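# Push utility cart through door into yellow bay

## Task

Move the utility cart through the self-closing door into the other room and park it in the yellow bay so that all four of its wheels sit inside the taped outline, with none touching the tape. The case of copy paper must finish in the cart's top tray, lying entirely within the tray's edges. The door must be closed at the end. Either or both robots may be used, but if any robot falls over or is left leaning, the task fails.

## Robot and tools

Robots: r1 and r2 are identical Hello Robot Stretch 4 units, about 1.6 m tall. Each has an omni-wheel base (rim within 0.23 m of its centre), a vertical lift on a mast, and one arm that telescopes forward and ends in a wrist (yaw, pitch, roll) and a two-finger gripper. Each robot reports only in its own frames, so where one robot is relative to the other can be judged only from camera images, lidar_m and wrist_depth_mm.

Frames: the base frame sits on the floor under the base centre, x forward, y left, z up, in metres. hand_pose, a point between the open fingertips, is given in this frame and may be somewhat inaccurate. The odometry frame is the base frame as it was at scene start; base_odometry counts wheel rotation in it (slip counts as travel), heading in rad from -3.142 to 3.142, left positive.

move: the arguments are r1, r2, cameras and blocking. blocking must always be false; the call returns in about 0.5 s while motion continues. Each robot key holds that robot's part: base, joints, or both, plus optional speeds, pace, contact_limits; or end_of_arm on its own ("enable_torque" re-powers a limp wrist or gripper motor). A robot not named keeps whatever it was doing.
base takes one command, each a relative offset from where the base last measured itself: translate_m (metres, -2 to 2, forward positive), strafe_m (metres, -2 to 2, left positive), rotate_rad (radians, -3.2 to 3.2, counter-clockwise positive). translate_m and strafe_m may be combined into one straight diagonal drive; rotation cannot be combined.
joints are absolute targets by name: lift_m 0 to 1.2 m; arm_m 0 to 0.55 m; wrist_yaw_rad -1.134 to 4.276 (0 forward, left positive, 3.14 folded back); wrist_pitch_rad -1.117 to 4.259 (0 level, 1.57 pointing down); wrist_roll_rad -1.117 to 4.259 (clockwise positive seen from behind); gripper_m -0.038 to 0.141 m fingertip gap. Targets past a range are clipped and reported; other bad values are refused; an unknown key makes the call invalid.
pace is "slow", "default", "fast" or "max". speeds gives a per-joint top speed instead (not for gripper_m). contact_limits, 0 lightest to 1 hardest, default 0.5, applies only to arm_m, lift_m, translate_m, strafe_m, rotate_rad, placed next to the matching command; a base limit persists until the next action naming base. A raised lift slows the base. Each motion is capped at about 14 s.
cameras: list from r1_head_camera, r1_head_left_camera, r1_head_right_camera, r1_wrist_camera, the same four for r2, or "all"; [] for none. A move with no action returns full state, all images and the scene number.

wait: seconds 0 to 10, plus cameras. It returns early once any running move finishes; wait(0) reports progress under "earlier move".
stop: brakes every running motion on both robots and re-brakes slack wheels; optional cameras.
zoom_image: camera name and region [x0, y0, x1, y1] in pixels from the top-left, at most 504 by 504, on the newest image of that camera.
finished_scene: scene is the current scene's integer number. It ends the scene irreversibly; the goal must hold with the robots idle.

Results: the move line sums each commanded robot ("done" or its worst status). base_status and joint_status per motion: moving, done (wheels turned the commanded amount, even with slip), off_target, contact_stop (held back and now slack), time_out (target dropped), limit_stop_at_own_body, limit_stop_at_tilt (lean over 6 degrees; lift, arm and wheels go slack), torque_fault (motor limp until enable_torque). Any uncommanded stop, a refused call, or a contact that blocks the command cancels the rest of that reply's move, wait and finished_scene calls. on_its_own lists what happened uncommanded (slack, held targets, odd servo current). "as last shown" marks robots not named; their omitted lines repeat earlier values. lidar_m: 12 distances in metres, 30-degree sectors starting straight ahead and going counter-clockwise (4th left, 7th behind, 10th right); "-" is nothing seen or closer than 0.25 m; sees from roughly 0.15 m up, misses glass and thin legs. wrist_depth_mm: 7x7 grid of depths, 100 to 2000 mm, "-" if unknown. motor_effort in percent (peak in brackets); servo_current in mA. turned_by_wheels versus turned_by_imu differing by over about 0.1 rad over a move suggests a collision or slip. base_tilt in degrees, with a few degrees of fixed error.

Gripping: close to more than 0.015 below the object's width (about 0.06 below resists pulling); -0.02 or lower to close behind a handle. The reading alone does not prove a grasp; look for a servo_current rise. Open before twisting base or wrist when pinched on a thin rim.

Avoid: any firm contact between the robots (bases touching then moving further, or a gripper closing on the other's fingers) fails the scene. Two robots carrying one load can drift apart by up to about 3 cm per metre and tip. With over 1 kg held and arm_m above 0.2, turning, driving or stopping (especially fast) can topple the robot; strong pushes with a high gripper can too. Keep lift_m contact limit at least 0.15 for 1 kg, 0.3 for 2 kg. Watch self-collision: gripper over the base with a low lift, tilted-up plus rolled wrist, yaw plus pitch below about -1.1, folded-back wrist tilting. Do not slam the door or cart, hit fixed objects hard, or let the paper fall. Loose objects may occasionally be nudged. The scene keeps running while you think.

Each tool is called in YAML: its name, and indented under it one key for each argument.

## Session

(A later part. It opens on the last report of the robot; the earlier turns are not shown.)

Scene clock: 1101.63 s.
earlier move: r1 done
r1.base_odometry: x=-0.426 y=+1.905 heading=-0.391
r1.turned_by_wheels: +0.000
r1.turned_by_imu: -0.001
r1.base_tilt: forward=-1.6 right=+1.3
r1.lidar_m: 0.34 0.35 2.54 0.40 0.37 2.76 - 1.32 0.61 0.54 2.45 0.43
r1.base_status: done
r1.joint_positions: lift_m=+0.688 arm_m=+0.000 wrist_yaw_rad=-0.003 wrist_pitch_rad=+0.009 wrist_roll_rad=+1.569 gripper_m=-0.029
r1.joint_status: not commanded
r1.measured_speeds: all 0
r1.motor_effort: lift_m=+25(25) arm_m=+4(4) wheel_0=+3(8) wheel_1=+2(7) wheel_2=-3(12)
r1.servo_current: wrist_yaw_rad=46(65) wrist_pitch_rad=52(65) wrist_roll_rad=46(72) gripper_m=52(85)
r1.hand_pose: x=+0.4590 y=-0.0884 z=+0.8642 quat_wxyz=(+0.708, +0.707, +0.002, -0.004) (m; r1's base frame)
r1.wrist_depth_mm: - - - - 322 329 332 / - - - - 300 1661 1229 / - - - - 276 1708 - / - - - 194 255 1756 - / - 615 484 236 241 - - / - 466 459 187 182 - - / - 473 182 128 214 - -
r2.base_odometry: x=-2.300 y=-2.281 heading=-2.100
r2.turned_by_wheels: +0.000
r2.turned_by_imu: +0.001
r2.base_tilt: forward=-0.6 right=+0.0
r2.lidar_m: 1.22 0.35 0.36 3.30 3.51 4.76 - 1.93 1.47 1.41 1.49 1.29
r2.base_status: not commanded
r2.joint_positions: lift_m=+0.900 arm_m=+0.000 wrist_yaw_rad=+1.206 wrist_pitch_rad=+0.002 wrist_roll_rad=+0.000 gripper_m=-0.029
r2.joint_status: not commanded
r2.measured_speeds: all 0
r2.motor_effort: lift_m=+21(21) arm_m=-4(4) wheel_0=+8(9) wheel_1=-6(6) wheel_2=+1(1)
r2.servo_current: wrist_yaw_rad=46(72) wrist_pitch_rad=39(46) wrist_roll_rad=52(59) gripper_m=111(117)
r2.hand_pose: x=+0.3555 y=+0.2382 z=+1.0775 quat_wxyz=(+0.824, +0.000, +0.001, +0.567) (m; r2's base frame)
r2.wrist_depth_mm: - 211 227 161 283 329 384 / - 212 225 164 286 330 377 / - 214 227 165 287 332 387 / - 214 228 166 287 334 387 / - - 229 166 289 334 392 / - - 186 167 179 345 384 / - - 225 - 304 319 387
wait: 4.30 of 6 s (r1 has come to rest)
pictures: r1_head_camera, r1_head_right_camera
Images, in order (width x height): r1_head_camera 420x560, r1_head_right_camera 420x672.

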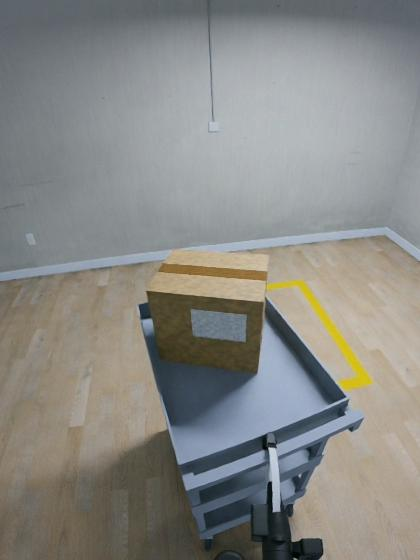

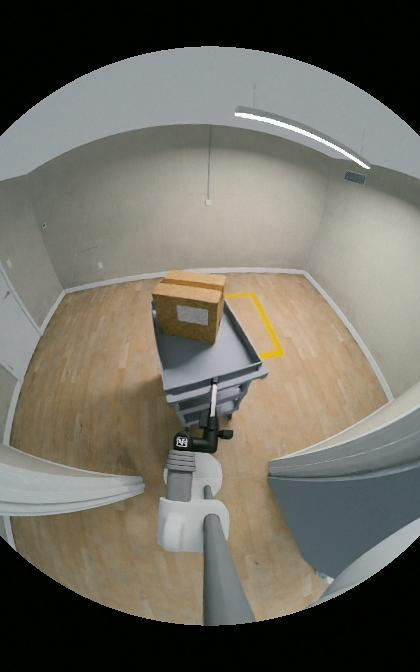

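move:
  blocking: false
  r1: {"base": {"translate_m": 0.24, "strafe_m": 0.11}, "pace": "slow"}

wait:
  seconds: 6
  cameras: ["r1_head_camera","r1_head_left_camera"]

Scene clock: 1139.47 s.
move: r1 moving
r1.base_odometry: x=-0.412 y=+1.906 heading=-0.391
r1.turned_by_wheels: +0.000
r1.turned_by_imu: +0.000
r1.base_tilt: forward=-1.6 right=+1.3
r1.lidar_m: 0.31 0.39 2.49 0.37 0.39 2.75 - 1.33 0.63 0.56 2.46 0.46
r1.base_status: translate_m moving; strafe_m moving
r1.joint_positions: lift_m=+0.688 arm_m=+0.000 wrist_yaw_rad=-0.003 wrist_pitch_rad=+0.009 wrist_roll_rad=+1.569 gripper_m=-0.029
r1.joint_status: not commanded
r1.measured_speeds: translate_m=+0.049 strafe_m=+0.022 rotate_rad=+0.000 lift_m=+0.000 arm_m=+0.000 wrist_yaw_rad=+0.000 wrist_pitch_rad=+0.000 wrist_roll_rad=+0.000
r1.motor_effort: lift_m=+25(25) arm_m=+4(4) wheel_0=+1(4) wheel_1=+7(7) wheel_2=-10(10)
r1.servo_current: wrist_yaw_rad=39(52) wrist_pitch_rad=59(59) wrist_roll_rad=52(59) gripper_m=52(59)
r1.hand_pose: x=+0.4590 y=-0.0884 z=+0.8642 quat_wxyz=(+0.708, +0.707, +0.002, -0.004) (m; r1's base frame)
r1.wrist_depth_mm: - - - - 324 329 332 / - - - - 298 1661 1255 / - - - - 276 1661 - / - - - 193 256 1921 - / - 627 492 235 241 - - / - 466 459 187 182 - - / - 469 182 128 214 - -
r2: as last shown
r2.turned_by_imu: +0.000
r2.base_tilt: forward=-0.6 right=+0.1
r2.lidar_m: 1.23 0.33 0.34 3.31 3.51 4.75 - 1.97 1.46 1.41 1.51 1.28
r2.servo_current: wrist_yaw_rad=59(65) wrist_pitch_rad=46(46) wrist_roll_rad=52(52) gripper_m=104(111)
r2.wrist_depth_mm: - 212 229 161 283 330 387 / - 212 225 163 285 332 375 / - 214 227 164 286 334 389 / - 215 228 166 287 332 387 / - - 229 167 289 336 392 / - - 186 167 180 343 389 / - - 226 - 306 317 387
pictures: none

Scene clock: 1142.80 s.
earlier move: r1 done
r1.base_odometry: x=-0.162 y=+1.915 heading=-0.391
r1.turned_by_wheels: +0.000
r1.turned_by_imu: +0.000
r1.base_tilt: forward=-1.6 right=+1.3
r1.lidar_m: 0.33 0.37 2.44 2.19 0.43 0.42 - 1.35 0.70 0.69 2.54 0.45
r1.base_status: done
r1.joint_positions: lift_m=+0.688 arm_m=+0.000 wrist_yaw_rad=-0.003 wrist_pitch_rad=+0.009 wrist_roll_rad=+1.569 gripper_m=-0.029
r1.joint_status: not commanded
r1.measured_speeds: all 0
r1.motor_effort: lift_m=+25(25) arm_m=+4(4) wheel_0=+3(5) wheel_1=+3(9) wheel_2=-3(10)
r1.servo_current: wrist_yaw_rad=46(72) wrist_pitch_rad=59(65) wrist_roll_rad=46(65) gripper_m=52(59)
r1.hand_pose: x=+0.4590 y=-0.0884 z=+0.8642 quat_wxyz=(+0.708, +0.707, +0.002, -0.004) (m; r1's base frame)
r1.wrist_depth_mm: - - - - 309 314 327 / - - - - 285 1618 1160 / - - - 197 264 1863 - / - - - 190 251 - - / - 480 466 180 238 - - / - 477 469 188 182 - - / - 484 182 126 216 - -
r2.base_odometry: x=-2.300 y=-2.281 heading=-2.100
r2.turned_by_wheels: +0.000
r2.turned_by_imu: +0.000
r2.base_tilt: forward=-0.7 right=+0.1
r2.lidar_m: 1.22 0.35 0.35 3.33 3.50 4.73 - 1.96 1.47 1.42 1.51 1.27
r2.base_status: not commanded
r2.joint_positions: lift_m=+0.900 arm_m=+0.000 wrist_yaw_rad=+1.206 wrist_pitch_rad=+0.002 wrist_roll_rad=+0.000 gripper_m=-0.029
r2.joint_status: not commanded
r2.measured_speeds: all 0
r2.motor_effort: lift_m=+21(21) arm_m=-4(4) wheel_0=+8(9) wheel_1=-6(6) wheel_2=+1(1)
r2.servo_current: wrist_yaw_rad=52(65) wrist_pitch_rad=39(46) wrist_roll_rad=52(59) gripper_m=104(111)
r2.hand_pose: x=+0.3555 y=+0.2382 z=+1.0775 quat_wxyz=(+0.824, +0.000, +0.001, +0.567) (m; r2's base frame)
r2.wrist_depth_mm: - 211 228 161 285 329 384 / - 212 225 163 285 329 375 / - 213 227 165 286 330 387 / - 214 227 166 289 332 389 / - - 229 167 290 332 389 / - - 186 167 180 345 387 / - - 225 - 303 319 389
wait: 3.33 of 6 s (r1 has come to rest)
pictures: r1_head_camera, r1_head_left_camera
Images, in order (width x height): r1_head_camera 420x560, r1_head_left_camera 420x672.

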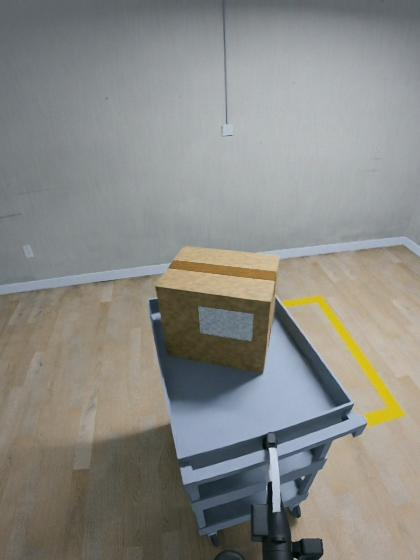

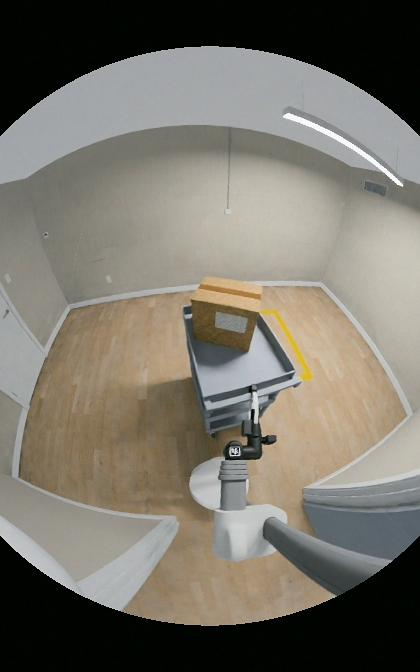

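move:
  blocking: false
  r1: {"base": {"translate_m": 0.05, "strafe_m": 0.28}, "pace": "slow"}

wait:
  seconds: 6
  cameras: ["r1_head_camera","r1_head_left_camera"]

Scene clock: 1149.83 s.
move: r1 moving
r1.base_odometry: x=-0.155 y=+1.926 heading=-0.392
r1.turned_by_wheels: -0.001
r1.turned_by_imu: -0.001
r1.base_tilt: forward=-1.6 right=+1.3
r1.lidar_m: 0.33 0.38 2.44 2.18 0.43 0.40 - 1.39 0.73 0.72 2.53 0.46
r1.base_status: translate_m moving; strafe_m moving
r1.joint_positions: lift_m=+0.688 arm_m=+0.000 wrist_yaw_rad=-0.003 wrist_pitch_rad=+0.009 wrist_roll_rad=+1.569 gripper_m=-0.029
r1.joint_status: not commanded
r1.measured_speeds: translate_m=+0.008 strafe_m=+0.052 rotate_rad=+0.003 lift_m=+0.000 arm_m=+0.000 wrist_yaw_rad=+0.000 wrist_pitch_rad=+0.000 wrist_roll_rad=+0.000
r1.motor_effort: lift_m=+25(25) arm_m=+4(4) wheel_0=-10(11) wheel_1=+4(7) wheel_2=-6(7)
r1.servo_current: wrist_yaw_rad=59(72) wrist_pitch_rad=59(65) wrist_roll_rad=46(59) gripper_m=52(59)
r1.hand_pose: x=+0.4590 y=-0.0884 z=+0.8642 quat_wxyz=(+0.708, +0.707, +0.002, -0.004) (m; r1's base frame)
r1.wrist_depth_mm: - - - - 309 317 330 / - - - - 281 1708 1182 / - - - 198 264 1921 - / - - - 189 251 - - / - 469 466 180 238 - - / - 473 202 187 182 - - / - 492 182 127 216 - -
r2: as last shown
r2.base_tilt: forward=-0.6 right=+0.0
r2.lidar_m: 1.24 0.36 0.35 3.33 3.52 4.73 - 1.98 1.47 1.40 1.49 1.29
r2.motor_effort: lift_m=+21(21) arm_m=-4(4) wheel_0=+8(9) wheel_1=-5(6) wheel_2=+0(1)
r2.servo_current: wrist_yaw_rad=46(59) wrist_pitch_rad=46(46) wrist_roll_rad=46(59) gripper_m=111(111)
r2.wrist_depth_mm: - 212 227 161 285 332 382 / - 212 224 163 285 332 375 / - 213 227 165 286 330 387 / - 214 228 166 289 332 387 / - - 229 167 289 334 392 / - - 186 167 180 343 384 / - - 227 - 303 319 389
pictures: none

Scene clock: 1153.40 s.
earlier move: r1 done
r1.base_odometry: x=-0.009 y=+2.155 heading=-0.391
r1.turned_by_wheels: +0.000
r1.turned_by_imu: +0.001
r1.base_tilt: forward=-1.5 right=+1.3
r1.lidar_m: 0.39 2.43 2.17 1.92 0.64 0.39 0.33 2.10 0.99 0.99 2.80 0.42
r1.base_status: done
r1.joint_positions: lift_m=+0.688 arm_m=+0.000 wrist_yaw_rad=-0.003 wrist_pitch_rad=+0.009 wrist_roll_rad=+1.569 gripper_m=-0.029
r1.joint_status: not commanded
r1.measured_speeds: all 0
r1.motor_effort: lift_m=+25(25) arm_m=+4(4) wheel_0=-4(12) wheel_1=+3(8) wheel_2=-1(7)
r1.servo_current: wrist_yaw_rad=52(72) wrist_pitch_rad=46(65) wrist_roll_rad=46(65) gripper_m=52(59)
r1.hand_pose: x=+0.4590 y=-0.0884 z=+0.8641 quat_wxyz=(+0.708, +0.707, +0.002, -0.004) (m; r1's base frame)
r1.wrist_depth_mm: - - - 160 219 1618 - / - - 615 161 220 - - / - 480 452 222 224 - - / - 473 469 165 227 - - / - - 525 166 229 - - / - - 564 187 182 - - / - - 178 126 236 544 -
r2.base_odometry: x=-2.300 y=-2.281 heading=-2.100
r2.turned_by_wheels: +0.000
r2.turned_by_imu: +0.001
r2.base_tilt: forward=-0.6 right=+0.0
r2.lidar_m: 1.22 0.36 0.33 3.32 3.47 4.75 - 1.98 1.47 1.42 1.48 1.28
r2.base_status: not commanded
r2.joint_positions: lift_m=+0.900 arm_m=+0.000 wrist_yaw_rad=+1.206 wrist_pitch_rad=+0.002 wrist_roll_rad=+0.000 gripper_m=-0.029
r2.joint_status: not commanded
r2.measured_speeds: all 0
r2.motor_effort: lift_m=+21(21) arm_m=-4(4) wheel_0=+8(9) wheel_1=-6(6) wheel_2=+1(1)
r2.servo_current: wrist_yaw_rad=39(72) wrist_pitch_rad=39(52) wrist_roll_rad=33(65) gripper_m=111(117)
r2.hand_pose: x=+0.3555 y=+0.2382 z=+1.0775 quat_wxyz=(+0.824, +0.000, +0.001, +0.567) (m; r2's base frame)
r2.wrist_depth_mm: - 212 228 161 283 332 384 / - 212 225 163 286 329 375 / - 213 227 165 287 334 387 / - 214 227 166 289 334 389 / - - 228 167 290 336 392 / - - 185 167 180 345 387 / - - 225 - 303 317 389
wait: 3.57 of 6 s (r1 has come to rest)
pictures: r1_head_camera, r1_head_left_camera
Images, in order (width x height): r1_head_camera 420x560, r1_head_left_camera 420x672.

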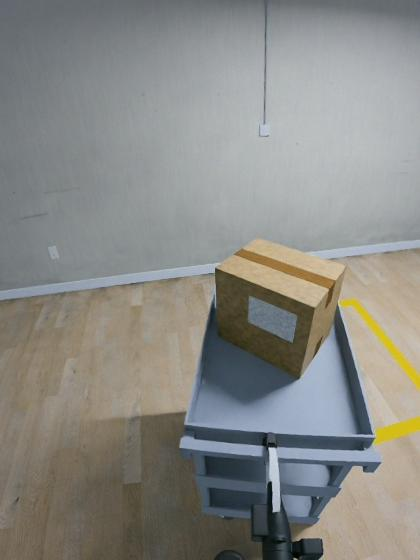

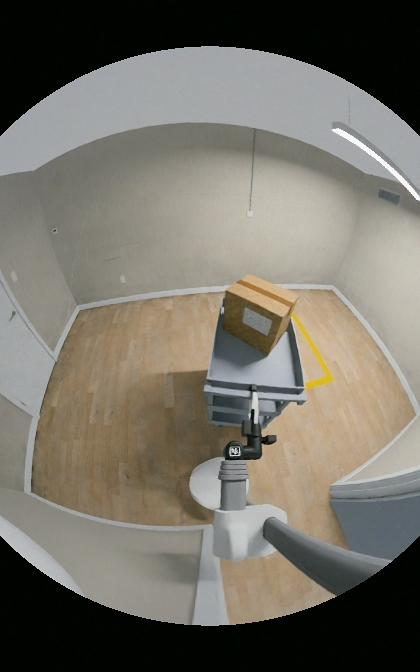

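move:
  blocking: false
  r1: {"base": {"translate_m": 0.0, "strafe_m": 0.16}, "pace": "slow"}

wait:
  seconds: 4

move:
  blocking: false
  r1: {"base": {"rotate_rad": -0.3}, "pace": "slow"}

wait:
  seconds: 4
  cameras: ["r1_head_camera","r1_head_left_camera"]

Scene clock: 1174.30 s.
move: r1 moving
r1.base_odometry: x=-0.004 y=+2.168 heading=-0.391
r1.turned_by_wheels: +0.000
r1.turned_by_imu: +0.000
r1.base_tilt: forward=-1.6 right=+1.3
r1.lidar_m: 0.39 2.44 2.14 1.92 0.65 0.40 0.35 2.14 1.02 0.98 2.80 0.42
r1.base_status: translate_m moving; strafe_m moving
r1.joint_positions: lift_m=+0.688 arm_m=+0.000 wrist_yaw_rad=-0.003 wrist_pitch_rad=+0.009 wrist_roll_rad=+1.569 gripper_m=-0.029
r1.joint_status: not commanded
r1.measured_speeds: translate_m=+0.000 strafe_m=+0.057 rotate_rad=+0.000 lift_m=+0.000 arm_m=+0.000 wrist_yaw_rad=+0.000 wrist_pitch_rad=+0.000 wrist_roll_rad=+0.000
r1.motor_effort: lift_m=+25(25) arm_m=+3(4) wheel_0=-10(13) wheel_1=+6(7) wheel_2=+0(1)
r1.servo_current: wrist_yaw_rad=33(72) wrist_pitch_rad=59(65) wrist_roll_rad=46(65) gripper_m=52(59)
r1.hand_pose: x=+0.4590 y=-0.0884 z=+0.8641 quat_wxyz=(+0.708, +0.707, +0.002, -0.004) (m; r1's base frame)
r1.wrist_depth_mm: - - - 158 216 1618 - / - - 585 159 220 - - / - 449 449 220 223 - - / - 477 473 163 226 - - / - - 530 166 229 - - / - - 206 189 182 - - / - - 177 145 236 530 -
r2: as last shown
r2.turned_by_imu: +0.000
r2.lidar_m: 1.23 0.36 0.36 3.32 3.49 4.76 - 1.99 1.46 1.42 1.50 1.29
r2.motor_effort: lift_m=+21(21) arm_m=-4(4) wheel_0=+9(9) wheel_1=-5(6) wheel_2=+1(1)
r2.servo_current: wrist_yaw_rad=52(59) wrist_pitch_rad=33(46) wrist_roll_rad=52(65) gripper_m=111(117)
r2.wrist_depth_mm: - 212 228 161 285 329 384 / - 213 225 163 286 330 375 / - 213 226 165 286 330 387 / - 214 228 166 290 334 392 / - - 228 167 290 336 392 / - - 186 167 180 345 387 / - - 225 - 306 319 387
pictures: none

Scene clock: 1176.53 s.
earlier move: r1 done
r1.base_odometry: x=+0.052 y=+2.303 heading=-0.391
r1.turned_by_wheels: +0.000
r1.turned_by_imu: +0.000
r1.base_tilt: forward=-1.5 right=+1.3
r1.lidar_m: 0.42 2.42 1.96 1.79 0.67 0.42 0.35 0.37 1.14 1.11 0.44 0.37
r1.base_status: done
r1.joint_positions: lift_m=+0.688 arm_m=+0.000 wrist_yaw_rad=-0.003 wrist_pitch_rad=+0.009 wrist_roll_rad=+1.569 gripper_m=-0.029
r1.joint_status: not commanded
r1.measured_speeds: all 0
r1.motor_effort: lift_m=+25(25) arm_m=-1(4) wheel_0=-5(13) wheel_1=+2(7) wheel_2=+1(2)
r1.servo_current: wrist_yaw_rad=46(72) wrist_pitch_rad=59(65) wrist_roll_rad=39(65) gripper_m=52(65)
r1.hand_pose: x=+0.4590 y=-0.0882 z=+0.8641 quat_wxyz=(+0.708, +0.707, +0.002, -0.004) (m; r1's base frame)
r1.wrist_depth_mm: - 496 480 128 185 - - / - 413 418 133 193 - - / - 462 455 - 202 - - / - - 525 - 213 - - / - - - 156 224 - - / - - - 189 181 1661 - / - - 178 144 248 1397 1229
r2.base_odometry: x=-2.300 y=-2.281 heading=-2.100
r2.turned_by_wheels: +0.000
r2.turned_by_imu: +0.000
r2.base_tilt: forward=-0.7 right=+0.0
r2.lidar_m: 1.21 0.37 0.36 3.33 3.51 4.70 - 1.95 1.49 1.42 1.48 1.27
r2.base_status: not commanded
r2.joint_positions: lift_m=+0.900 arm_m=+0.000 wrist_yaw_rad=+1.206 wrist_pitch_rad=+0.002 wrist_roll_rad=+0.000 gripper_m=-0.029
r2.joint_status: not commanded
r2.measured_speeds: all 0
r2.motor_effort: lift_m=+21(21) arm_m=-4(4) wheel_0=+8(9) wheel_1=-6(6) wheel_2=+1(1)
r2.servo_current: wrist_yaw_rad=46(65) wrist_pitch_rad=39(46) wrist_roll_rad=52(65) gripper_m=111(117)
r2.hand_pose: x=+0.3555 y=+0.2382 z=+1.0775 quat_wxyz=(+0.824, +0.000, +0.001, +0.567) (m; r2's base frame)
r2.wrist_depth_mm: - 212 227 161 285 329 384 / - 213 226 163 286 332 375 / - 213 226 165 286 334 387 / - 214 228 166 287 332 389 / - - 228 167 290 334 392 / - - 185 167 180 347 387 / - - 226 - 303 319 387
wait: 2.23 of 4 s (r1 has come to rest)
pictures: none

Scene clock: 1177.03 s.
move: r1 moving
r1.base_odometry: x=+0.052 y=+2.303 heading=-0.516
r1.turned_by_wheels: -0.125
r1.turned_by_imu: -0.125
r1.base_tilt: forward=-1.6 right=+1.3
r1.lidar_m: 0.40 0.45 2.12 1.79 0.85 0.45 0.36 0.35 1.26 1.12 2.92 0.41
r1.base_status: rotate_rad moving
r1.joint_positions: lift_m=+0.688 arm_m=+0.000 wrist_yaw_rad=+0.005 wrist_pitch_rad=+0.009 wrist_roll_rad=+1.569 gripper_m=-0.029
r1.joint_status: not commanded
r1.measured_speeds: translate_m=+0.000 strafe_m=+0.000 rotate_rad=-0.494 lift_m=+0.000 arm_m=+0.000 wrist_yaw_rad=+0.000 wrist_pitch_rad=+0.000 wrist_roll_rad=+0.000
r1.motor_effort: lift_m=+25(25) arm_m=-3(3) wheel_0=+12(12) wheel_1=+5(8) wheel_2=+10(10)
r1.servo_current: wrist_yaw_rad=46(59) wrist_pitch_rad=52(59) wrist_roll_rad=39(52) gripper_m=52(59)
r1.hand_pose: x=+0.4597 y=-0.0860 z=+0.8641 quat_wxyz=(+0.708, +0.706, +0.005, -0.001) (m; r1's base frame)
r1.wrist_depth_mm: - - - - 195 - - / - 480 462 144 202 - - / - 433 439 148 209 - - / - 508 504 154 216 - - / - - 580 160 224 - - / - - - 189 183 1756 - / - - 178 145 243 139 -
r2: as last shown
r2.base_tilt: forward=-0.7 right=+0.1
r2.lidar_m: 1.23 0.35 0.34 3.30 3.50 4.76 - 1.98 1.46 1.42 1.52 1.28
r2.motor_effort: lift_m=+21(21) arm_m=-4(4) wheel_0=+8(8) wheel_1=-6(6) wheel_2=+1(1)
r2.servo_current: wrist_yaw_rad=52(59) wrist_pitch_rad=39(39) wrist_roll_rad=46(52) gripper_m=104(111)
r2.wrist_depth_mm: - 212 227 162 283 330 384 / - 212 226 163 285 329 375 / - 213 227 165 287 330 387 / - 214 228 166 289 334 389 / - - 229 167 289 336 392 / - - 186 167 180 345 387 / - - 225 - 304 319 389
pictures: none

Scene clock: 1177.93 s.
earlier move: r1 done
r1.base_odometry: x=+0.052 y=+2.303 heading=-0.691
r1.turned_by_wheels: -0.175
r1.turned_by_imu: -0.176
r1.base_tilt: forward=-1.6 right=+1.3
r1.lidar_m: 0.36 0.41 2.48 1.81 1.33 0.52 0.39 0.34 1.55 1.14 1.80 0.43
r1.base_status: done
r1.joint_positions: lift_m=+0.688 arm_m=+0.000 wrist_yaw_rad=+0.004 wrist_pitch_rad=+0.009 wrist_roll_rad=+1.569 gripper_m=-0.029
r1.joint_status: not commanded
r1.measured_speeds: all 0
r1.motor_effort: lift_m=+25(25) arm_m=-4(4) wheel_0=+4(12) wheel_1=+3(8) wheel_2=+2(11)
r1.servo_current: wrist_yaw_rad=59(72) wrist_pitch_rad=59(65) wrist_roll_rad=33(72) gripper_m=59(59)
r1.hand_pose: x=+0.4596 y=-0.0862 z=+0.8641 quat_wxyz=(+0.708, +0.706, +0.005, -0.002) (m; r1's base frame)
r1.wrist_depth_mm: - - - 242 245 1756 1229 / - - - 241 241 1708 - / - - 615 178 238 - - / - 473 462 175 236 - - / - 500 488 174 233 - - / - - 508 190 182 - - / - - 178 126 228 - -
r2.base_odometry: x=-2.300 y=-2.281 heading=-2.100
r2.turned_by_wheels: +0.000
r2.turned_by_imu: +0.000
r2.base_tilt: forward=-0.7 right=+0.1
r2.lidar_m: 1.23 0.36 0.34 3.33 3.50 4.73 - 1.97 1.48 1.41 1.48 1.27
r2.base_status: not commanded
r2.joint_positions: lift_m=+0.900 arm_m=+0.000 wrist_yaw_rad=+1.206 wrist_pitch_rad=+0.002 wrist_roll_rad=+0.000 gripper_m=-0.029
r2.joint_status: not commanded
r2.measured_speeds: all 0
r2.motor_effort: lift_m=+21(21) arm_m=-4(4) wheel_0=+8(9) wheel_1=-6(6) wheel_2=+1(1)
r2.servo_current: wrist_yaw_rad=52(65) wrist_pitch_rad=39(46) wrist_roll_rad=46(52) gripper_m=104(111)
r2.hand_pose: x=+0.3555 y=+0.2382 z=+1.0775 quat_wxyz=(+0.824, +0.000, +0.001, +0.567) (m; r2's base frame)
r2.wrist_depth_mm: - 212 227 161 285 330 387 / - 212 226 163 285 330 377 / - 213 227 165 287 334 387 / - 214 228 166 287 332 389 / - - 228 167 289 330 394 / - - 185 167 180 345 384 / - - 226 - 304 319 389
wait: 0.90 of 4 s (r1 has come to rest)
pictures: r1_head_camera, r1_head_left_camera
Images, in order (width x height): r1_head_camera 420x560, r1_head_left_camera 420x672.

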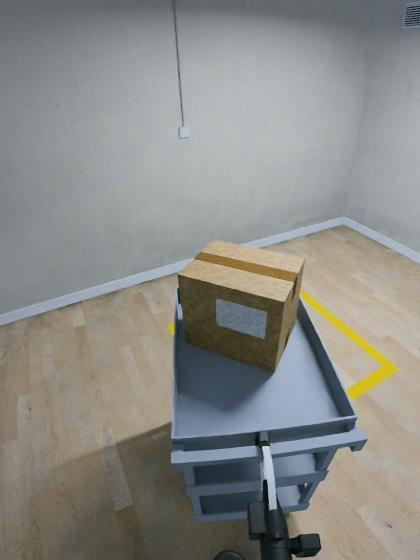

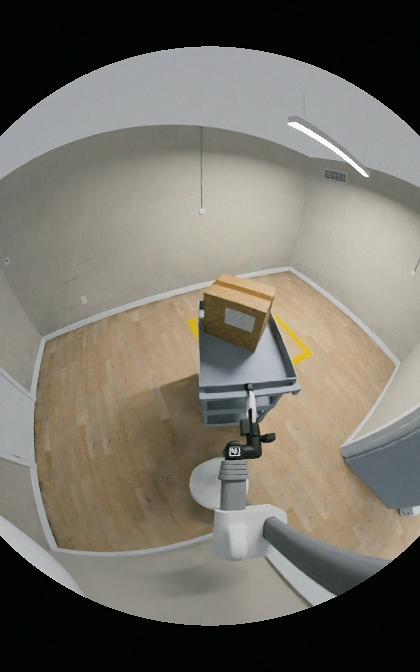

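move:
  blocking: false
  r1: {"base": {"translate_m": 0.0, "strafe_m": 0.32}, "pace": "slow"}

wait:
  seconds: 6
  cameras: ["r1_head_camera"]

move:
  blocking: false
  r1: {"base": {"rotate_rad": -0.4}, "pace": "slow"}

wait:
  seconds: 4
  cameras: ["r1_head_camera","r1_head_left_camera"]

Scene clock: 1194.70 s.
move: r1 moving
r1.base_odometry: x=+0.061 y=+2.314 heading=-0.691
r1.turned_by_wheels: +0.000
r1.turned_by_imu: -0.001
r1.base_tilt: forward=-1.6 right=+1.3
r1.lidar_m: 0.36 0.40 2.45 1.80 1.35 0.53 0.37 0.35 1.55 1.14 1.80 0.44
r1.base_status: translate_m moving; strafe_m moving
r1.joint_positions: lift_m=+0.688 arm_m=+0.000 wrist_yaw_rad=+0.003 wrist_pitch_rad=+0.009 wrist_roll_rad=+1.569 gripper_m=-0.029
r1.joint_status: not commanded
r1.measured_speeds: translate_m=+0.000 strafe_m=+0.056 rotate_rad=+0.001 lift_m=+0.000 arm_m=+0.000 wrist_yaw_rad=+0.000 wrist_pitch_rad=+0.000 wrist_roll_rad=+0.000
r1.motor_effort: lift_m=+25(25) arm_m=-4(4) wheel_0=-7(7) wheel_1=+6(8) wheel_2=+1(2)
r1.servo_current: wrist_yaw_rad=46(78) wrist_pitch_rad=59(65) wrist_roll_rad=39(72) gripper_m=59(59)
r1.hand_pose: x=+0.4595 y=-0.0866 z=+0.8641 quat_wxyz=(+0.708, +0.706, +0.004, -0.002) (m; r1's base frame)
r1.wrist_depth_mm: - - - 248 252 1756 1205 / - - - 244 245 1661 - / - - 654 239 243 - - / - 484 469 178 238 - - / - 488 488 174 235 - - / - - 504 189 182 - - / - - 179 143 228 - -
r2: as last shown
r2.base_tilt: forward=-0.7 right=+0.0
r2.lidar_m: 1.23 0.35 0.35 3.30 3.48 4.77 - 1.96 1.46 1.43 1.51 1.28
r2.servo_current: wrist_yaw_rad=65(65) wrist_pitch_rad=39(46) wrist_roll_rad=33(59) gripper_m=104(111)
r2.wrist_depth_mm: - 211 228 161 283 329 387 / - 213 226 163 287 329 375 / - 213 225 165 286 332 384 / - 213 229 165 289 332 387 / - - 229 167 289 334 392 / - - 186 167 179 345 387 / - - 226 - 304 319 389
pictures: none

Scene clock: 1198.53 s.
earlier move: r1 done
r1.base_odometry: x=+0.256 y=+2.549 heading=-0.691
r1.turned_by_wheels: +0.000
r1.turned_by_imu: +0.001
r1.base_tilt: forward=-1.6 right=+1.3
r1.lidar_m: 0.42 2.25 2.09 1.51 1.49 0.73 0.55 0.51 0.56 1.46 0.46 0.37
r1.base_status: done
r1.joint_positions: lift_m=+0.688 arm_m=+0.000 wrist_yaw_rad=-0.003 wrist_pitch_rad=+0.009 wrist_roll_rad=+1.569 gripper_m=-0.029
r1.joint_status: not commanded
r1.measured_speeds: all 0
r1.motor_effort: lift_m=+25(25) arm_m=+4(4) wheel_0=-5(11) wheel_1=+2(8) wheel_2=-2(3)
r1.servo_current: wrist_yaw_rad=46(78) wrist_pitch_rad=59(65) wrist_roll_rad=59(72) gripper_m=52(59)
r1.hand_pose: x=+0.4590 y=-0.0882 z=+0.8641 quat_wxyz=(+0.708, +0.707, +0.002, -0.004) (m; r1's base frame)
r1.wrist_depth_mm: - 512 492 128 185 - - / - 410 413 133 194 - - / - 449 449 - 202 - - / - - 530 - 212 - - / - - 621 156 222 - - / - - - 187 181 1661 - / - 142 164 126 245 139 1205
r2.base_odometry: x=-2.300 y=-2.281 heading=-2.100
r2.turned_by_wheels: +0.000
r2.turned_by_imu: +0.001
r2.base_tilt: forward=-0.7 right=+0.1
r2.lidar_m: 1.23 0.33 0.36 3.32 3.46 4.76 - 1.96 1.48 1.42 1.49 1.27
r2.base_status: not commanded
r2.joint_positions: lift_m=+0.900 arm_m=+0.000 wrist_yaw_rad=+1.206 wrist_pitch_rad=+0.002 wrist_roll_rad=+0.000 gripper_m=-0.029
r2.joint_status: not commanded
r2.measured_speeds: all 0
r2.motor_effort: lift_m=+21(21) arm_m=-4(4) wheel_0=+8(9) wheel_1=-6(6) wheel_2=+1(1)
r2.servo_current: wrist_yaw_rad=52(65) wrist_pitch_rad=46(46) wrist_roll_rad=39(59) gripper_m=111(117)
r2.hand_pose: x=+0.3555 y=+0.2382 z=+1.0775 quat_wxyz=(+0.824, +0.000, +0.001, +0.567) (m; r2's base frame)
r2.wrist_depth_mm: - 211 228 161 283 330 387 / - 213 225 163 285 330 377 / - 213 226 164 286 334 384 / - 213 228 166 287 334 387 / - - 229 167 289 336 389 / - - 185 167 179 345 387 / - - 226 - 303 319 387
wait: 3.83 of 6 s (r1 has come to rest)
pictures: r1_head_camera
Images, in order (width x height): r1_head_camera 420x560.

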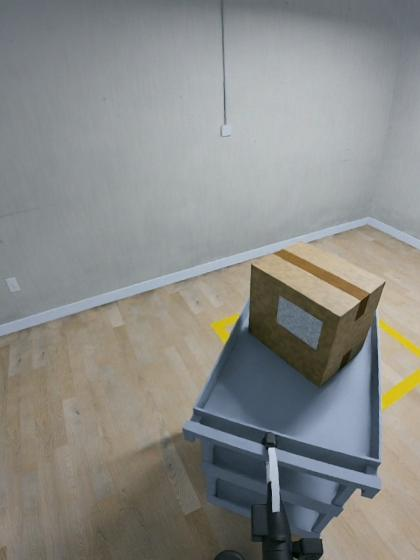

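Scene clock: 1199.03 s.
move: r1 moving
r1.base_odometry: x=+0.256 y=+2.549 heading=-0.816
r1.turned_by_wheels: -0.124
r1.turned_by_imu: -0.125
r1.base_tilt: forward=-1.5 right=+1.3
r1.lidar_m: 0.41 0.46 2.30 1.59 1.50 0.83 0.54 0.50 0.53 1.44 1.61 0.40
r1.base_status: rotate_rad moving
r1.joint_positions: lift_m=+0.688 arm_m=+0.000 wrist_yaw_rad=+0.004 wrist_pitch_rad=+0.009 wrist_roll_rad=+1.569 gripper_m=-0.029
r1.joint_status: not commanded
r1.measured_speeds: translate_m=+0.002 strafe_m=+0.000 rotate_rad=-0.490 lift_m=+0.000 arm_m=+0.001 wrist_yaw_rad=+0.000 wrist_pitch_rad=+0.000 wrist_roll_rad=+0.000
r1.motor_effort: lift_m=+25(25) arm_m=+3(4) wheel_0=+8(11) wheel_1=+4(9) wheel_2=+9(9)
r1.servo_current: wrist_yaw_rad=39(52) wrist_pitch_rad=52(59) wrist_roll_rad=59(72) gripper_m=52(59)
r1.hand_pose: x=+0.4597 y=-0.0862 z=+0.8641 quat_wxyz=(+0.708, +0.706, +0.005, -0.002) (m; r1's base frame)
r1.wrist_depth_mm: - - - - 197 - - / - 500 477 145 204 - - / - 427 436 149 211 - - / - 500 492 155 217 - - / - - 574 160 225 - - / - - - 167 183 1756 - / - - 164 145 242 139 -
r2: as last shown
r2.turned_by_imu: +0.000
r2.base_tilt: forward=-0.7 right=+0.0
r2.lidar_m: 1.22 0.35 0.34 3.31 3.51 4.74 - 1.96 1.48 1.42 1.50 1.28
r2.servo_current: wrist_yaw_rad=46(59) wrist_pitch_rad=46(52) wrist_roll_rad=59(59) gripper_m=111(111)
r2.wrist_depth_mm: - 212 228 161 285 330 384 / - 213 225 163 287 330 375 / - 214 227 165 286 330 387 / - 213 228 165 287 332 387 / - - 228 166 290 334 392 / - - 186 167 180 345 387 / - - 225 - 303 319 389
pictures: none

Scene clock: 1200.10 s.
earlier move: r1 done
r1.base_odometry: x=+0.256 y=+2.549 heading=-1.091
r1.turned_by_wheels: -0.275
r1.turned_by_imu: -0.276
r1.base_tilt: forward=-1.6 right=+1.3
r1.lidar_m: 0.35 0.34 2.23 1.82 1.49 1.31 0.64 0.52 0.52 0.58 1.44 0.45
r1.base_status: done
r1.joint_positions: lift_m=+0.688 arm_m=+0.000 wrist_yaw_rad=+0.003 wrist_pitch_rad=+0.009 wrist_roll_rad=+1.569 gripper_m=-0.029
r1.joint_status: not commanded
r1.measured_speeds: all 0
r1.motor_effort: lift_m=+25(25) arm_m=-4(4) wheel_0=+4(12) wheel_1=+3(9) wheel_2=+2(13)
r1.servo_current: wrist_yaw_rad=46(72) wrist_pitch_rad=59(65) wrist_roll_rad=52(72) gripper_m=52(59)
r1.hand_pose: x=+0.4596 y=-0.0865 z=+0.8641 quat_wxyz=(+0.708, +0.707, +0.004, -0.002) (m; r1's base frame)
r1.wrist_depth_mm: - - - - 291 306 319 / - - - - 272 1708 1118 / - - - 256 257 1863 - / - - 640 245 247 - - / - 466 466 180 239 - - / - 488 469 189 182 - - / - 508 179 145 220 - -
r2.base_odometry: x=-2.300 y=-2.281 heading=-2.100
r2.turned_by_wheels: +0.000
r2.turned_by_imu: +0.000
r2.base_tilt: forward=-0.6 right=+0.0
r2.lidar_m: 1.23 0.34 0.35 3.32 3.51 4.76 - 1.98 1.49 1.41 1.52 1.27
r2.base_status: not commanded
r2.joint_positions: lift_m=+0.900 arm_m=+0.000 wrist_yaw_rad=+1.206 wrist_pitch_rad=+0.002 wrist_roll_rad=+0.000 gripper_m=-0.029
r2.joint_status: not commanded
r2.measured_speeds: all 0
r2.motor_effort: lift_m=+21(21) arm_m=-4(4) wheel_0=+8(9) wheel_1=-5(6) wheel_2=+1(1)
r2.servo_current: wrist_yaw_rad=52(59) wrist_pitch_rad=46(52) wrist_roll_rad=46(59) gripper_m=111(111)
r2.hand_pose: x=+0.3555 y=+0.2382 z=+1.0775 quat_wxyz=(+0.824, +0.000, +0.001, +0.567) (m; r2's base frame)
r2.wrist_depth_mm: - 212 228 161 283 329 387 / - 212 225 163 285 329 375 / - 213 227 165 287 330 387 / - 215 227 165 287 332 389 / - - 229 167 290 334 387 / - - 185 167 180 345 384 / - - 225 - 303 317 387
wait: 1.07 of 4 s (r1 has come to rest)
pictures: r1_head_camera, r1_head_left_camera
Images, in order (width x height): r1_head_camera 420x560, r1_head_left_camera 420x672.

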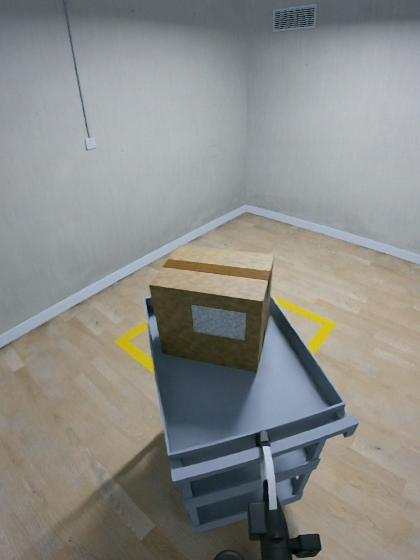

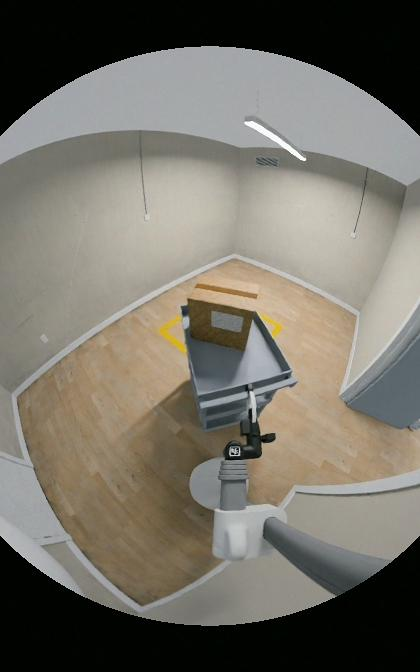

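move:
  blocking: false
  r1: {"base": {"translate_m": 0.0, "strafe_m": 0.3}, "pace": "slow"}

wait:
  seconds: 6
  cameras: ["r1_head_camera"]

move:
  blocking: false
  r1: {"base": {"rotate_rad": -0.35}, "pace": "slow"}

wait:
  seconds: 4
  cameras: ["r1_head_camera","r1_head_left_camera"]

Scene clock: 1220.07 s.
move: r1 moving
r1.base_odometry: x=+0.268 y=+2.556 heading=-1.091
r1.turned_by_wheels: +0.000
r1.turned_by_imu: +0.000
r1.base_tilt: forward=-1.5 right=+1.3
r1.lidar_m: 0.33 0.35 2.22 1.77 1.51 1.31 0.66 0.52 0.53 0.59 1.47 0.44
r1.base_status: translate_m moving; strafe_m moving
r1.joint_positions: lift_m=+0.688 arm_m=+0.000 wrist_yaw_rad=+0.003 wrist_pitch_rad=+0.009 wrist_roll_rad=+1.569 gripper_m=-0.029
r1.joint_status: not commanded
r1.measured_speeds: translate_m=+0.000 strafe_m=+0.056 rotate_rad=-0.001 lift_m=+0.000 arm_m=+0.000 wrist_yaw_rad=+0.000 wrist_pitch_rad=+0.000 wrist_roll_rad=+0.000
r1.motor_effort: lift_m=+25(25) arm_m=-4(4) wheel_0=-6(8) wheel_1=+7(7) wheel_2=+1(1)
r1.servo_current: wrist_yaw_rad=52(65) wrist_pitch_rad=52(59) wrist_roll_rad=52(59) gripper_m=52(59)
r1.hand_pose: x=+0.4596 y=-0.0866 z=+0.8641 quat_wxyz=(+0.708, +0.707, +0.004, -0.002) (m; r1's base frame)
r1.wrist_depth_mm: - - - - 300 307 320 / - - - - 278 1661 484 / - - - - 260 1708 - / - - 676 247 249 - - / - 466 466 180 239 - - / - 480 473 189 182 - - / - 492 179 144 219 - -
r2: as last shown
r2.base_tilt: forward=-0.7 right=+0.0
r2.lidar_m: 1.24 0.35 0.36 3.32 3.48 4.76 - 1.96 1.47 1.42 1.50 1.28
r2.motor_effort: lift_m=+21(21) arm_m=-4(4) wheel_0=+8(9) wheel_1=-6(6) wheel_2=+1(1)
r2.servo_current: wrist_yaw_rad=59(65) wrist_pitch_rad=39(46) wrist_roll_rad=52(52) gripper_m=104(111)
r2.wrist_depth_mm: - 212 229 161 285 329 384 / - 213 226 163 287 329 377 / - 214 226 164 286 332 387 / - 214 228 165 289 332 389 / - - 228 167 289 336 389 / - - 185 167 180 345 389 / - - 224 - 304 319 387
pictures: none

Scene clock: 1223.70 s.
earlier move: r1 done
r1.base_odometry: x=+0.522 y=+2.688 heading=-1.091
r1.turned_by_wheels: +0.000
r1.turned_by_imu: +0.000
r1.base_tilt: forward=-1.6 right=+1.3
r1.lidar_m: 0.40 0.47 2.02 1.58 1.28 1.30 0.93 0.74 0.74 0.84 1.73 0.42
r1.base_status: done
r1.joint_positions: lift_m=+0.688 arm_m=+0.000 wrist_yaw_rad=-0.003 wrist_pitch_rad=+0.009 wrist_roll_rad=+1.569 gripper_m=-0.029
r1.joint_status: not commanded
r1.measured_speeds: all 0
r1.motor_effort: lift_m=+25(25) arm_m=+4(4) wheel_0=-3(11) wheel_1=+4(7) wheel_2=-2(3)
r1.servo_current: wrist_yaw_rad=33(78) wrist_pitch_rad=52(65) wrist_roll_rad=46(78) gripper_m=52(59)
r1.hand_pose: x=+0.4590 y=-0.0882 z=+0.8641 quat_wxyz=(+0.708, +0.707, +0.002, -0.004) (m; r1's base frame)
r1.wrist_depth_mm: - - - 153 211 1576 - / - - 569 155 215 - - / - 459 445 216 220 - - / - 480 473 161 224 - - / - - 535 164 227 - - / - - 574 189 182 - - / - - 178 126 236 139 -
r2.base_odometry: x=-2.300 y=-2.281 heading=-2.100
r2.turned_by_wheels: +0.000
r2.turned_by_imu: +0.001
r2.base_tilt: forward=-0.6 right=+0.1
r2.lidar_m: 1.23 0.35 0.35 3.34 3.51 4.73 - 1.95 1.47 1.41 1.51 1.28
r2.base_status: not commanded
r2.joint_positions: lift_m=+0.900 arm_m=+0.000 wrist_yaw_rad=+1.206 wrist_pitch_rad=+0.002 wrist_roll_rad=+0.000 gripper_m=-0.029
r2.joint_status: not commanded
r2.measured_speeds: all 0
r2.motor_effort: lift_m=+21(21) arm_m=-4(4) wheel_0=+8(9) wheel_1=-6(6) wheel_2=+1(1)
r2.servo_current: wrist_yaw_rad=59(72) wrist_pitch_rad=39(46) wrist_roll_rad=39(65) gripper_m=104(117)
r2.hand_pose: x=+0.3555 y=+0.2382 z=+1.0775 quat_wxyz=(+0.824, +0.000, +0.001, +0.567) (m; r2's base frame)
r2.wrist_depth_mm: - 212 227 161 285 329 384 / - 212 225 163 287 330 377 / - 213 227 164 286 334 387 / - 214 228 166 289 334 387 / - - 228 167 289 336 389 / - - 185 167 180 345 387 / - - 225 - 303 319 389
wait: 3.63 of 6 s (r1 has come to rest)
pictures: r1_head_camera
Images, in order (width x height): r1_head_camera 420x560.

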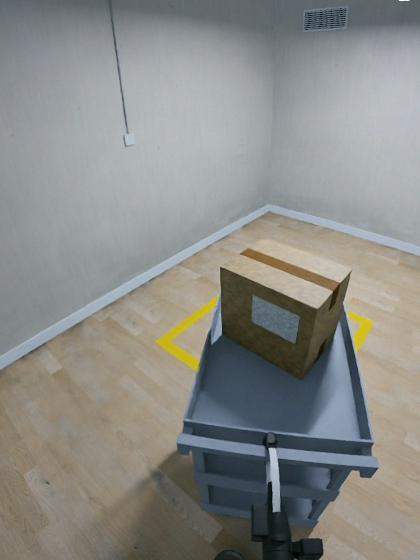

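Scene clock: 1224.20 s.
move: r1 moving
r1.base_odometry: x=+0.522 y=+2.688 heading=-1.215
r1.turned_by_wheels: -0.125
r1.turned_by_imu: -0.125
r1.base_tilt: forward=-1.6 right=+1.3
r1.lidar_m: 0.38 0.43 2.00 1.81 1.34 1.30 1.05 0.76 0.73 0.80 1.72 0.44
r1.base_status: rotate_rad moving
r1.joint_positions: lift_m=+0.688 arm_m=+0.000 wrist_yaw_rad=+0.005 wrist_pitch_rad=+0.009 wrist_roll_rad=+1.569 gripper_m=-0.029
r1.joint_status: not commanded
r1.measured_speeds: translate_m=+0.002 strafe_m=+0.000 rotate_rad=-0.492 lift_m=+0.000 arm_m=+0.000 wrist_yaw_rad=+0.015 wrist_pitch_rad=+0.000 wrist_roll_rad=+0.000
r1.motor_effort: lift_m=+25(25) arm_m=+2(4) wheel_0=+11(11) wheel_1=+6(8) wheel_2=+9(9)
r1.servo_current: wrist_yaw_rad=59(59) wrist_pitch_rad=52(59) wrist_roll_rad=52(65) gripper_m=46(59)
r1.hand_pose: x=+0.4597 y=-0.0861 z=+0.8641 quat_wxyz=(+0.708, +0.707, +0.005, -0.002) (m; r1's base frame)
r1.wrist_depth_mm: - - - 223 224 1756 - / - - - 224 225 809 - / - 564 504 166 227 - - / - 462 459 167 229 - - / - 525 512 168 230 - - / - - 539 189 183 - - / - - 178 145 234 139 -
r2: as last shown
r2.turned_by_imu: +0.000
r2.base_tilt: forward=-0.7 right=+0.0
r2.lidar_m: 1.23 0.34 0.36 3.33 3.52 4.74 - 1.97 1.46 1.41 1.52 1.29
r2.motor_effort: lift_m=+21(21) arm_m=-4(4) wheel_0=+9(9) wheel_1=-6(6) wheel_2=+1(1)
r2.servo_current: wrist_yaw_rad=52(59) wrist_pitch_rad=39(46) wrist_roll_rad=39(52) gripper_m=111(111)
r2.wrist_depth_mm: - 211 228 161 283 329 387 / - 213 225 163 287 330 373 / - 213 225 165 286 332 389 / - 214 228 166 289 334 389 / - - 228 167 289 334 392 / - - 186 167 180 345 387 / - - 226 - 303 319 392
pictures: none

Scene clock: 1225.20 s.
earlier move: r1 done
r1.base_odometry: x=+0.522 y=+2.688 heading=-1.440
r1.turned_by_wheels: -0.225
r1.turned_by_imu: -0.226
r1.base_tilt: forward=-1.5 right=+1.3
r1.lidar_m: 0.33 0.35 2.01 2.03 1.46 1.29 1.32 0.84 0.75 0.76 1.70 0.45
r1.base_status: done
r1.joint_positions: lift_m=+0.688 arm_m=+0.000 wrist_yaw_rad=+0.003 wrist_pitch_rad=+0.009 wrist_roll_rad=+1.569 gripper_m=-0.029
r1.joint_status: not commanded
r1.measured_speeds: all 0
r1.motor_effort: lift_m=+25(25) arm_m=-4(4) wheel_0=+4(12) wheel_1=+3(8) wheel_2=+1(13)
r1.servo_current: wrist_yaw_rad=46(59) wrist_pitch_rad=59(65) wrist_roll_rad=39(65) gripper_m=59(59)
r1.hand_pose: x=+0.4596 y=-0.0865 z=+0.8641 quat_wxyz=(+0.708, +0.707, +0.004, -0.002) (m; r1's base frame)
r1.wrist_depth_mm: - - - - 317 322 322 / - - - - 329 1537 1182 / - - - - 276 1756 - / - - - 254 254 1808 - / - - 504 236 241 - - / - 466 459 189 182 - - / - 473 179 145 216 - -
r2.base_odometry: x=-2.300 y=-2.281 heading=-2.100
r2.turned_by_wheels: +0.000
r2.turned_by_imu: +0.000
r2.base_tilt: forward=-0.6 right=+0.0
r2.lidar_m: 1.24 0.34 0.38 3.33 3.49 4.76 - 1.99 1.47 1.42 1.49 1.27
r2.base_status: not commanded
r2.joint_positions: lift_m=+0.900 arm_m=+0.000 wrist_yaw_rad=+1.206 wrist_pitch_rad=+0.002 wrist_roll_rad=+0.000 gripper_m=-0.029
r2.joint_status: not commanded
r2.measured_speeds: all 0
r2.motor_effort: lift_m=+21(21) arm_m=-4(4) wheel_0=+8(9) wheel_1=-6(6) wheel_2=+1(1)
r2.servo_current: wrist_yaw_rad=59(65) wrist_pitch_rad=33(46) wrist_roll_rad=39(52) gripper_m=111(111)
r2.hand_pose: x=+0.3555 y=+0.2382 z=+1.0775 quat_wxyz=(+0.824, +0.000, +0.001, +0.567) (m; r2's base frame)
r2.wrist_depth_mm: - 212 228 162 285 330 387 / - 213 226 163 285 332 377 / - 213 226 165 286 332 387 / - 214 228 166 290 334 389 / - - 229 167 291 336 389 / - - 186 167 180 345 387 / - - 224 - 303 317 387
wait: 1.00 of 4 s (r1 has come to rest)
pictures: r1_head_camera, r1_head_left_camera
Images, in order (width x height): r1_head_camera 420x560, r1_head_left_camera 420x672.

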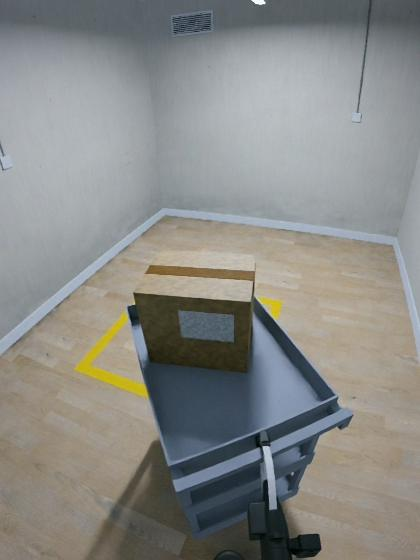

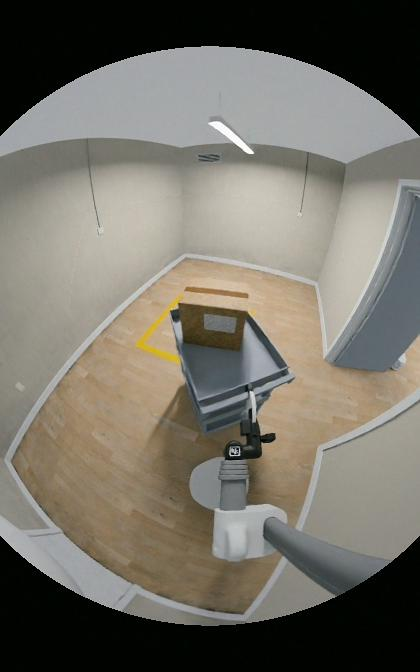

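move:
  blocking: false
  r1: {"base": {"translate_m": 0.0, "strafe_m": 0.25}, "pace": "slow"}

wait:
  seconds: 6
  cameras: ["r1_head_camera"]

Scene clock: 1234.63 s.
move: r1 moving
r1.base_odometry: x=+0.536 y=+2.690 heading=-1.440
r1.turned_by_wheels: +0.000
r1.turned_by_imu: +0.000
r1.base_tilt: forward=-1.6 right=+1.2
r1.lidar_m: 0.31 0.31 2.00 2.04 1.42 1.30 1.31 0.84 0.76 0.76 1.72 0.46
r1.base_status: translate_m moving; strafe_m moving
r1.joint_positions: lift_m=+0.688 arm_m=+0.000 wrist_yaw_rad=+0.003 wrist_pitch_rad=+0.009 wrist_roll_rad=+1.569 gripper_m=-0.029
r1.joint_status: not commanded
r1.measured_speeds: translate_m=+0.000 strafe_m=+0.056 rotate_rad=-0.001 lift_m=+0.000 arm_m=+0.000 wrist_yaw_rad=+0.000 wrist_pitch_rad=+0.000 wrist_roll_rad=+0.000
r1.motor_effort: lift_m=+25(25) arm_m=-4(4) wheel_0=-7(9) wheel_1=+5(8) wheel_2=+1(1)
r1.servo_current: wrist_yaw_rad=46(72) wrist_pitch_rad=59(65) wrist_roll_rad=52(65) gripper_m=59(59)
r1.hand_pose: x=+0.4596 y=-0.0866 z=+0.8641 quat_wxyz=(+0.708, +0.707, +0.004, -0.002) (m; r1's base frame)
r1.wrist_depth_mm: - - - - 320 327 329 / - - - - 329 1576 1205 / - - - - 278 1708 - / - - - 258 258 1983 - / - - 530 236 240 - - / - 459 455 189 182 - - / - 466 179 144 215 - -
r2: as last shown
r2.base_tilt: forward=-0.7 right=+0.0
r2.lidar_m: 1.22 0.35 0.35 3.34 3.50 4.75 - 1.97 1.47 1.42 1.51 1.28
r2.motor_effort: lift_m=+21(21) arm_m=-4(4) wheel_0=+8(9) wheel_1=-6(6) wheel_2=+0(1)
r2.servo_current: wrist_yaw_rad=52(59) wrist_pitch_rad=46(46) wrist_roll_rad=52(65) gripper_m=104(111)
r2.wrist_depth_mm: - 212 227 161 285 332 384 / - 213 226 163 286 330 375 / - 213 227 165 286 332 387 / - 214 228 165 287 332 389 / - - 228 167 290 334 389 / - - 186 167 180 345 384 / - - 226 - 303 319 387
pictures: none

Scene clock: 1237.77 s.
earlier move: r1 done
r1.base_odometry: x=+0.769 y=+2.720 heading=-1.440
r1.turned_by_wheels: +0.000
r1.turned_by_imu: +0.001
r1.base_tilt: forward=-1.6 right=+1.3
r1.lidar_m: 0.38 0.42 1.77 1.80 1.32 1.20 1.23 1.12 0.98 0.97 1.89 0.42
r1.base_status: done
r1.joint_positions: lift_m=+0.688 arm_m=+0.000 wrist_yaw_rad=-0.004 wrist_pitch_rad=+0.009 wrist_roll_rad=+1.569 gripper_m=-0.029
r1.joint_status: not commanded
r1.measured_speeds: all 0
r1.motor_effort: lift_m=+25(25) arm_m=+4(4) wheel_0=-3(13) wheel_1=+2(8) wheel_2=-3(4)
r1.servo_current: wrist_yaw_rad=26(72) wrist_pitch_rad=59(65) wrist_roll_rad=52(65) gripper_m=59(59)
r1.hand_pose: x=+0.4590 y=-0.0885 z=+0.8641 quat_wxyz=(+0.708, +0.707, +0.002, -0.004) (m; r1's base frame)
r1.wrist_depth_mm: - - - 241 244 1576 1229 / - - - 238 240 1708 - / - - 627 176 236 - - / - 477 459 174 236 - - / - 484 484 171 232 - - / - - 204 187 182 - - / - - 179 126 228 - -
r2.base_odometry: x=-2.300 y=-2.281 heading=-2.100
r2.turned_by_wheels: +0.000
r2.turned_by_imu: +0.000
r2.base_tilt: forward=-0.7 right=+0.0
r2.lidar_m: 1.21 0.35 0.37 3.30 3.53 4.77 - 1.95 1.48 1.41 1.51 1.29
r2.base_status: not commanded
r2.joint_positions: lift_m=+0.900 arm_m=+0.000 wrist_yaw_rad=+1.206 wrist_pitch_rad=+0.002 wrist_roll_rad=+0.000 gripper_m=-0.029
r2.joint_status: not commanded
r2.measured_speeds: all 0
r2.motor_effort: lift_m=+21(21) arm_m=-4(4) wheel_0=+8(9) wheel_1=-6(6) wheel_2=+1(1)
r2.servo_current: wrist_yaw_rad=52(65) wrist_pitch_rad=33(46) wrist_roll_rad=59(65) gripper_m=111(117)
r2.hand_pose: x=+0.3555 y=+0.2382 z=+1.0775 quat_wxyz=(+0.824, +0.000, +0.001, +0.567) (m; r2's base frame)
r2.wrist_depth_mm: - 211 228 162 286 330 384 / - 212 225 163 285 329 375 / - 213 227 165 286 332 387 / - 213 228 166 287 332 389 / - - 228 167 289 336 389 / - - 186 167 180 345 384 / - - 225 - 304 317 389
wait: 3.13 of 6 s (r1 has come to rest)
pictures: r1_head_camera
Images, in order (width x height): r1_head_camera 420x560.

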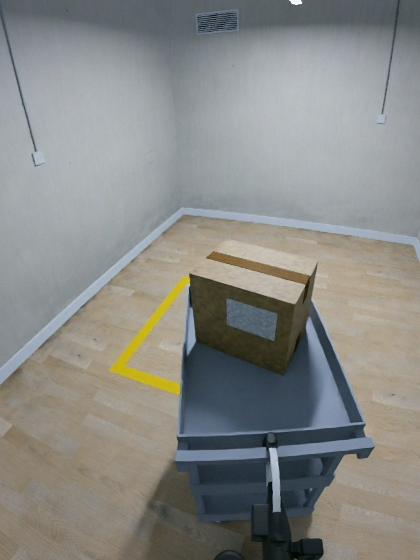

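move:
  blocking: false
  r1: {"base": {"translate_m": 0.3, "strafe_m": 0.0}, "pace": "slow"}

wait:
  seconds: 6
  cameras: ["r1_head_camera"]

Scene clock: 1244.60 s.
move: r1 moving
r1.base_odometry: x=+0.771 y=+2.708 heading=-1.440
r1.turned_by_wheels: +0.000
r1.turned_by_imu: +0.000
r1.base_tilt: forward=-1.6 right=+1.3
r1.lidar_m: 0.37 0.40 1.79 1.80 1.33 1.22 1.24 1.11 0.96 0.97 1.88 0.42
r1.base_status: translate_m moving; strafe_m moving
r1.joint_positions: lift_m=+0.688 arm_m=+0.000 wrist_yaw_rad=-0.004 wrist_pitch_rad=+0.009 wrist_roll_rad=+1.569 gripper_m=-0.029
r1.joint_status: not commanded
r1.measured_speeds: translate_m=+0.049 strafe_m=+0.000 rotate_rad=-0.001 lift_m=+0.000 arm_m=+0.000 wrist_yaw_rad=+0.000 wrist_pitch_rad=+0.000 wrist_roll_rad=+0.000
r1.motor_effort: lift_m=+25(25) arm_m=+4(4) wheel_0=+4(7) wheel_1=+4(5) wheel_2=-9(11)
r1.servo_current: wrist_yaw_rad=52(72) wrist_pitch_rad=59(59) wrist_roll_rad=46(65) gripper_m=52(59)
r1.hand_pose: x=+0.4590 y=-0.0885 z=+0.8641 quat_wxyz=(+0.708, +0.707, +0.002, -0.004) (m; r1's base frame)
r1.wrist_depth_mm: - - - 239 243 1576 1229 / - - - 237 239 1708 - / - - 621 175 236 - - / - 469 466 174 235 - - / - 488 480 172 231 - - / - - 508 188 182 - - / - - 178 126 228 - -
r2: as last shown
r2.base_tilt: forward=-0.7 right=+0.1
r2.lidar_m: 1.24 0.34 0.34 3.32 3.50 4.74 - 1.94 1.46 1.41 1.49 1.28
r2.servo_current: wrist_yaw_rad=39(65) wrist_pitch_rad=39(46) wrist_roll_rad=46(59) gripper_m=111(117)
r2.wrist_depth_mm: - 212 227 161 285 330 384 / - 213 225 163 286 330 377 / - 213 226 164 286 332 387 / - 213 228 165 289 330 387 / - - 228 167 289 336 389 / - - 186 167 180 343 387 / - - 226 - 304 317 389
pictures: none

Scene clock: 1248.37 s.
earlier move: r1 done
r1.base_odometry: x=+0.809 y=+2.423 heading=-1.440
r1.turned_by_wheels: +0.000
r1.turned_by_imu: +0.001
r1.base_tilt: forward=-1.6 right=+1.3
r1.lidar_m: 0.37 0.38 1.69 1.70 1.68 1.49 1.51 1.22 1.05 1.09 1.74 0.43
r1.base_status: done
r1.joint_positions: lift_m=+0.688 arm_m=+0.000 wrist_yaw_rad=-0.001 wrist_pitch_rad=+0.009 wrist_roll_rad=+1.569 gripper_m=-0.029
r1.joint_status: not commanded
r1.measured_speeds: all 0
r1.motor_effort: lift_m=+25(25) arm_m=+4(4) wheel_0=+5(9) wheel_1=+3(7) wheel_2=-2(11)
r1.servo_current: wrist_yaw_rad=46(72) wrist_pitch_rad=59(65) wrist_roll_rad=65(72) gripper_m=52(65)
r1.hand_pose: x=+0.4592 y=-0.0876 z=+0.8641 quat_wxyz=(+0.708, +0.707, +0.003, -0.003) (m; r1's base frame)
r1.wrist_depth_mm: - - - 251 251 1661 1182 / - - - 247 246 1756 - / - - - 240 241 - - / - 521 484 177 237 - - / - 477 477 174 234 - - / - 521 500 187 183 - - / - - 179 128 224 - -
r2.base_odometry: x=-2.300 y=-2.281 heading=-2.100
r2.turned_by_wheels: +0.000
r2.turned_by_imu: +0.001
r2.base_tilt: forward=-0.7 right=+0.0
r2.lidar_m: 1.24 0.34 0.36 3.33 3.52 4.75 - 1.93 1.47 1.41 1.52 1.28
r2.base_status: not commanded
r2.joint_positions: lift_m=+0.900 arm_m=+0.000 wrist_yaw_rad=+1.206 wrist_pitch_rad=+0.002 wrist_roll_rad=+0.000 gripper_m=-0.029
r2.joint_status: not commanded
r2.measured_speeds: all 0
r2.motor_effort: lift_m=+21(21) arm_m=-4(4) wheel_0=+8(9) wheel_1=-6(6) wheel_2=+1(1)
r2.servo_current: wrist_yaw_rad=52(65) wrist_pitch_rad=33(52) wrist_roll_rad=46(59) gripper_m=111(117)
r2.hand_pose: x=+0.3555 y=+0.2382 z=+1.0775 quat_wxyz=(+0.824, +0.000, +0.001, +0.567) (m; r2's base frame)
r2.wrist_depth_mm: - 212 228 161 285 330 384 / - 213 226 164 286 329 375 / - 213 226 164 287 332 387 / - 213 227 165 289 334 387 / - - 229 166 289 338 389 / - - 185 167 180 345 387 / - - 225 - 304 317 389
wait: 3.77 of 6 s (r1 has come to rest)
pictures: r1_head_camera
Images, in order (width x height): r1_head_camera 420x560.

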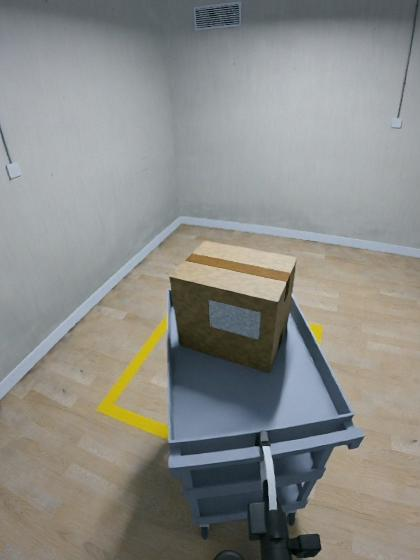

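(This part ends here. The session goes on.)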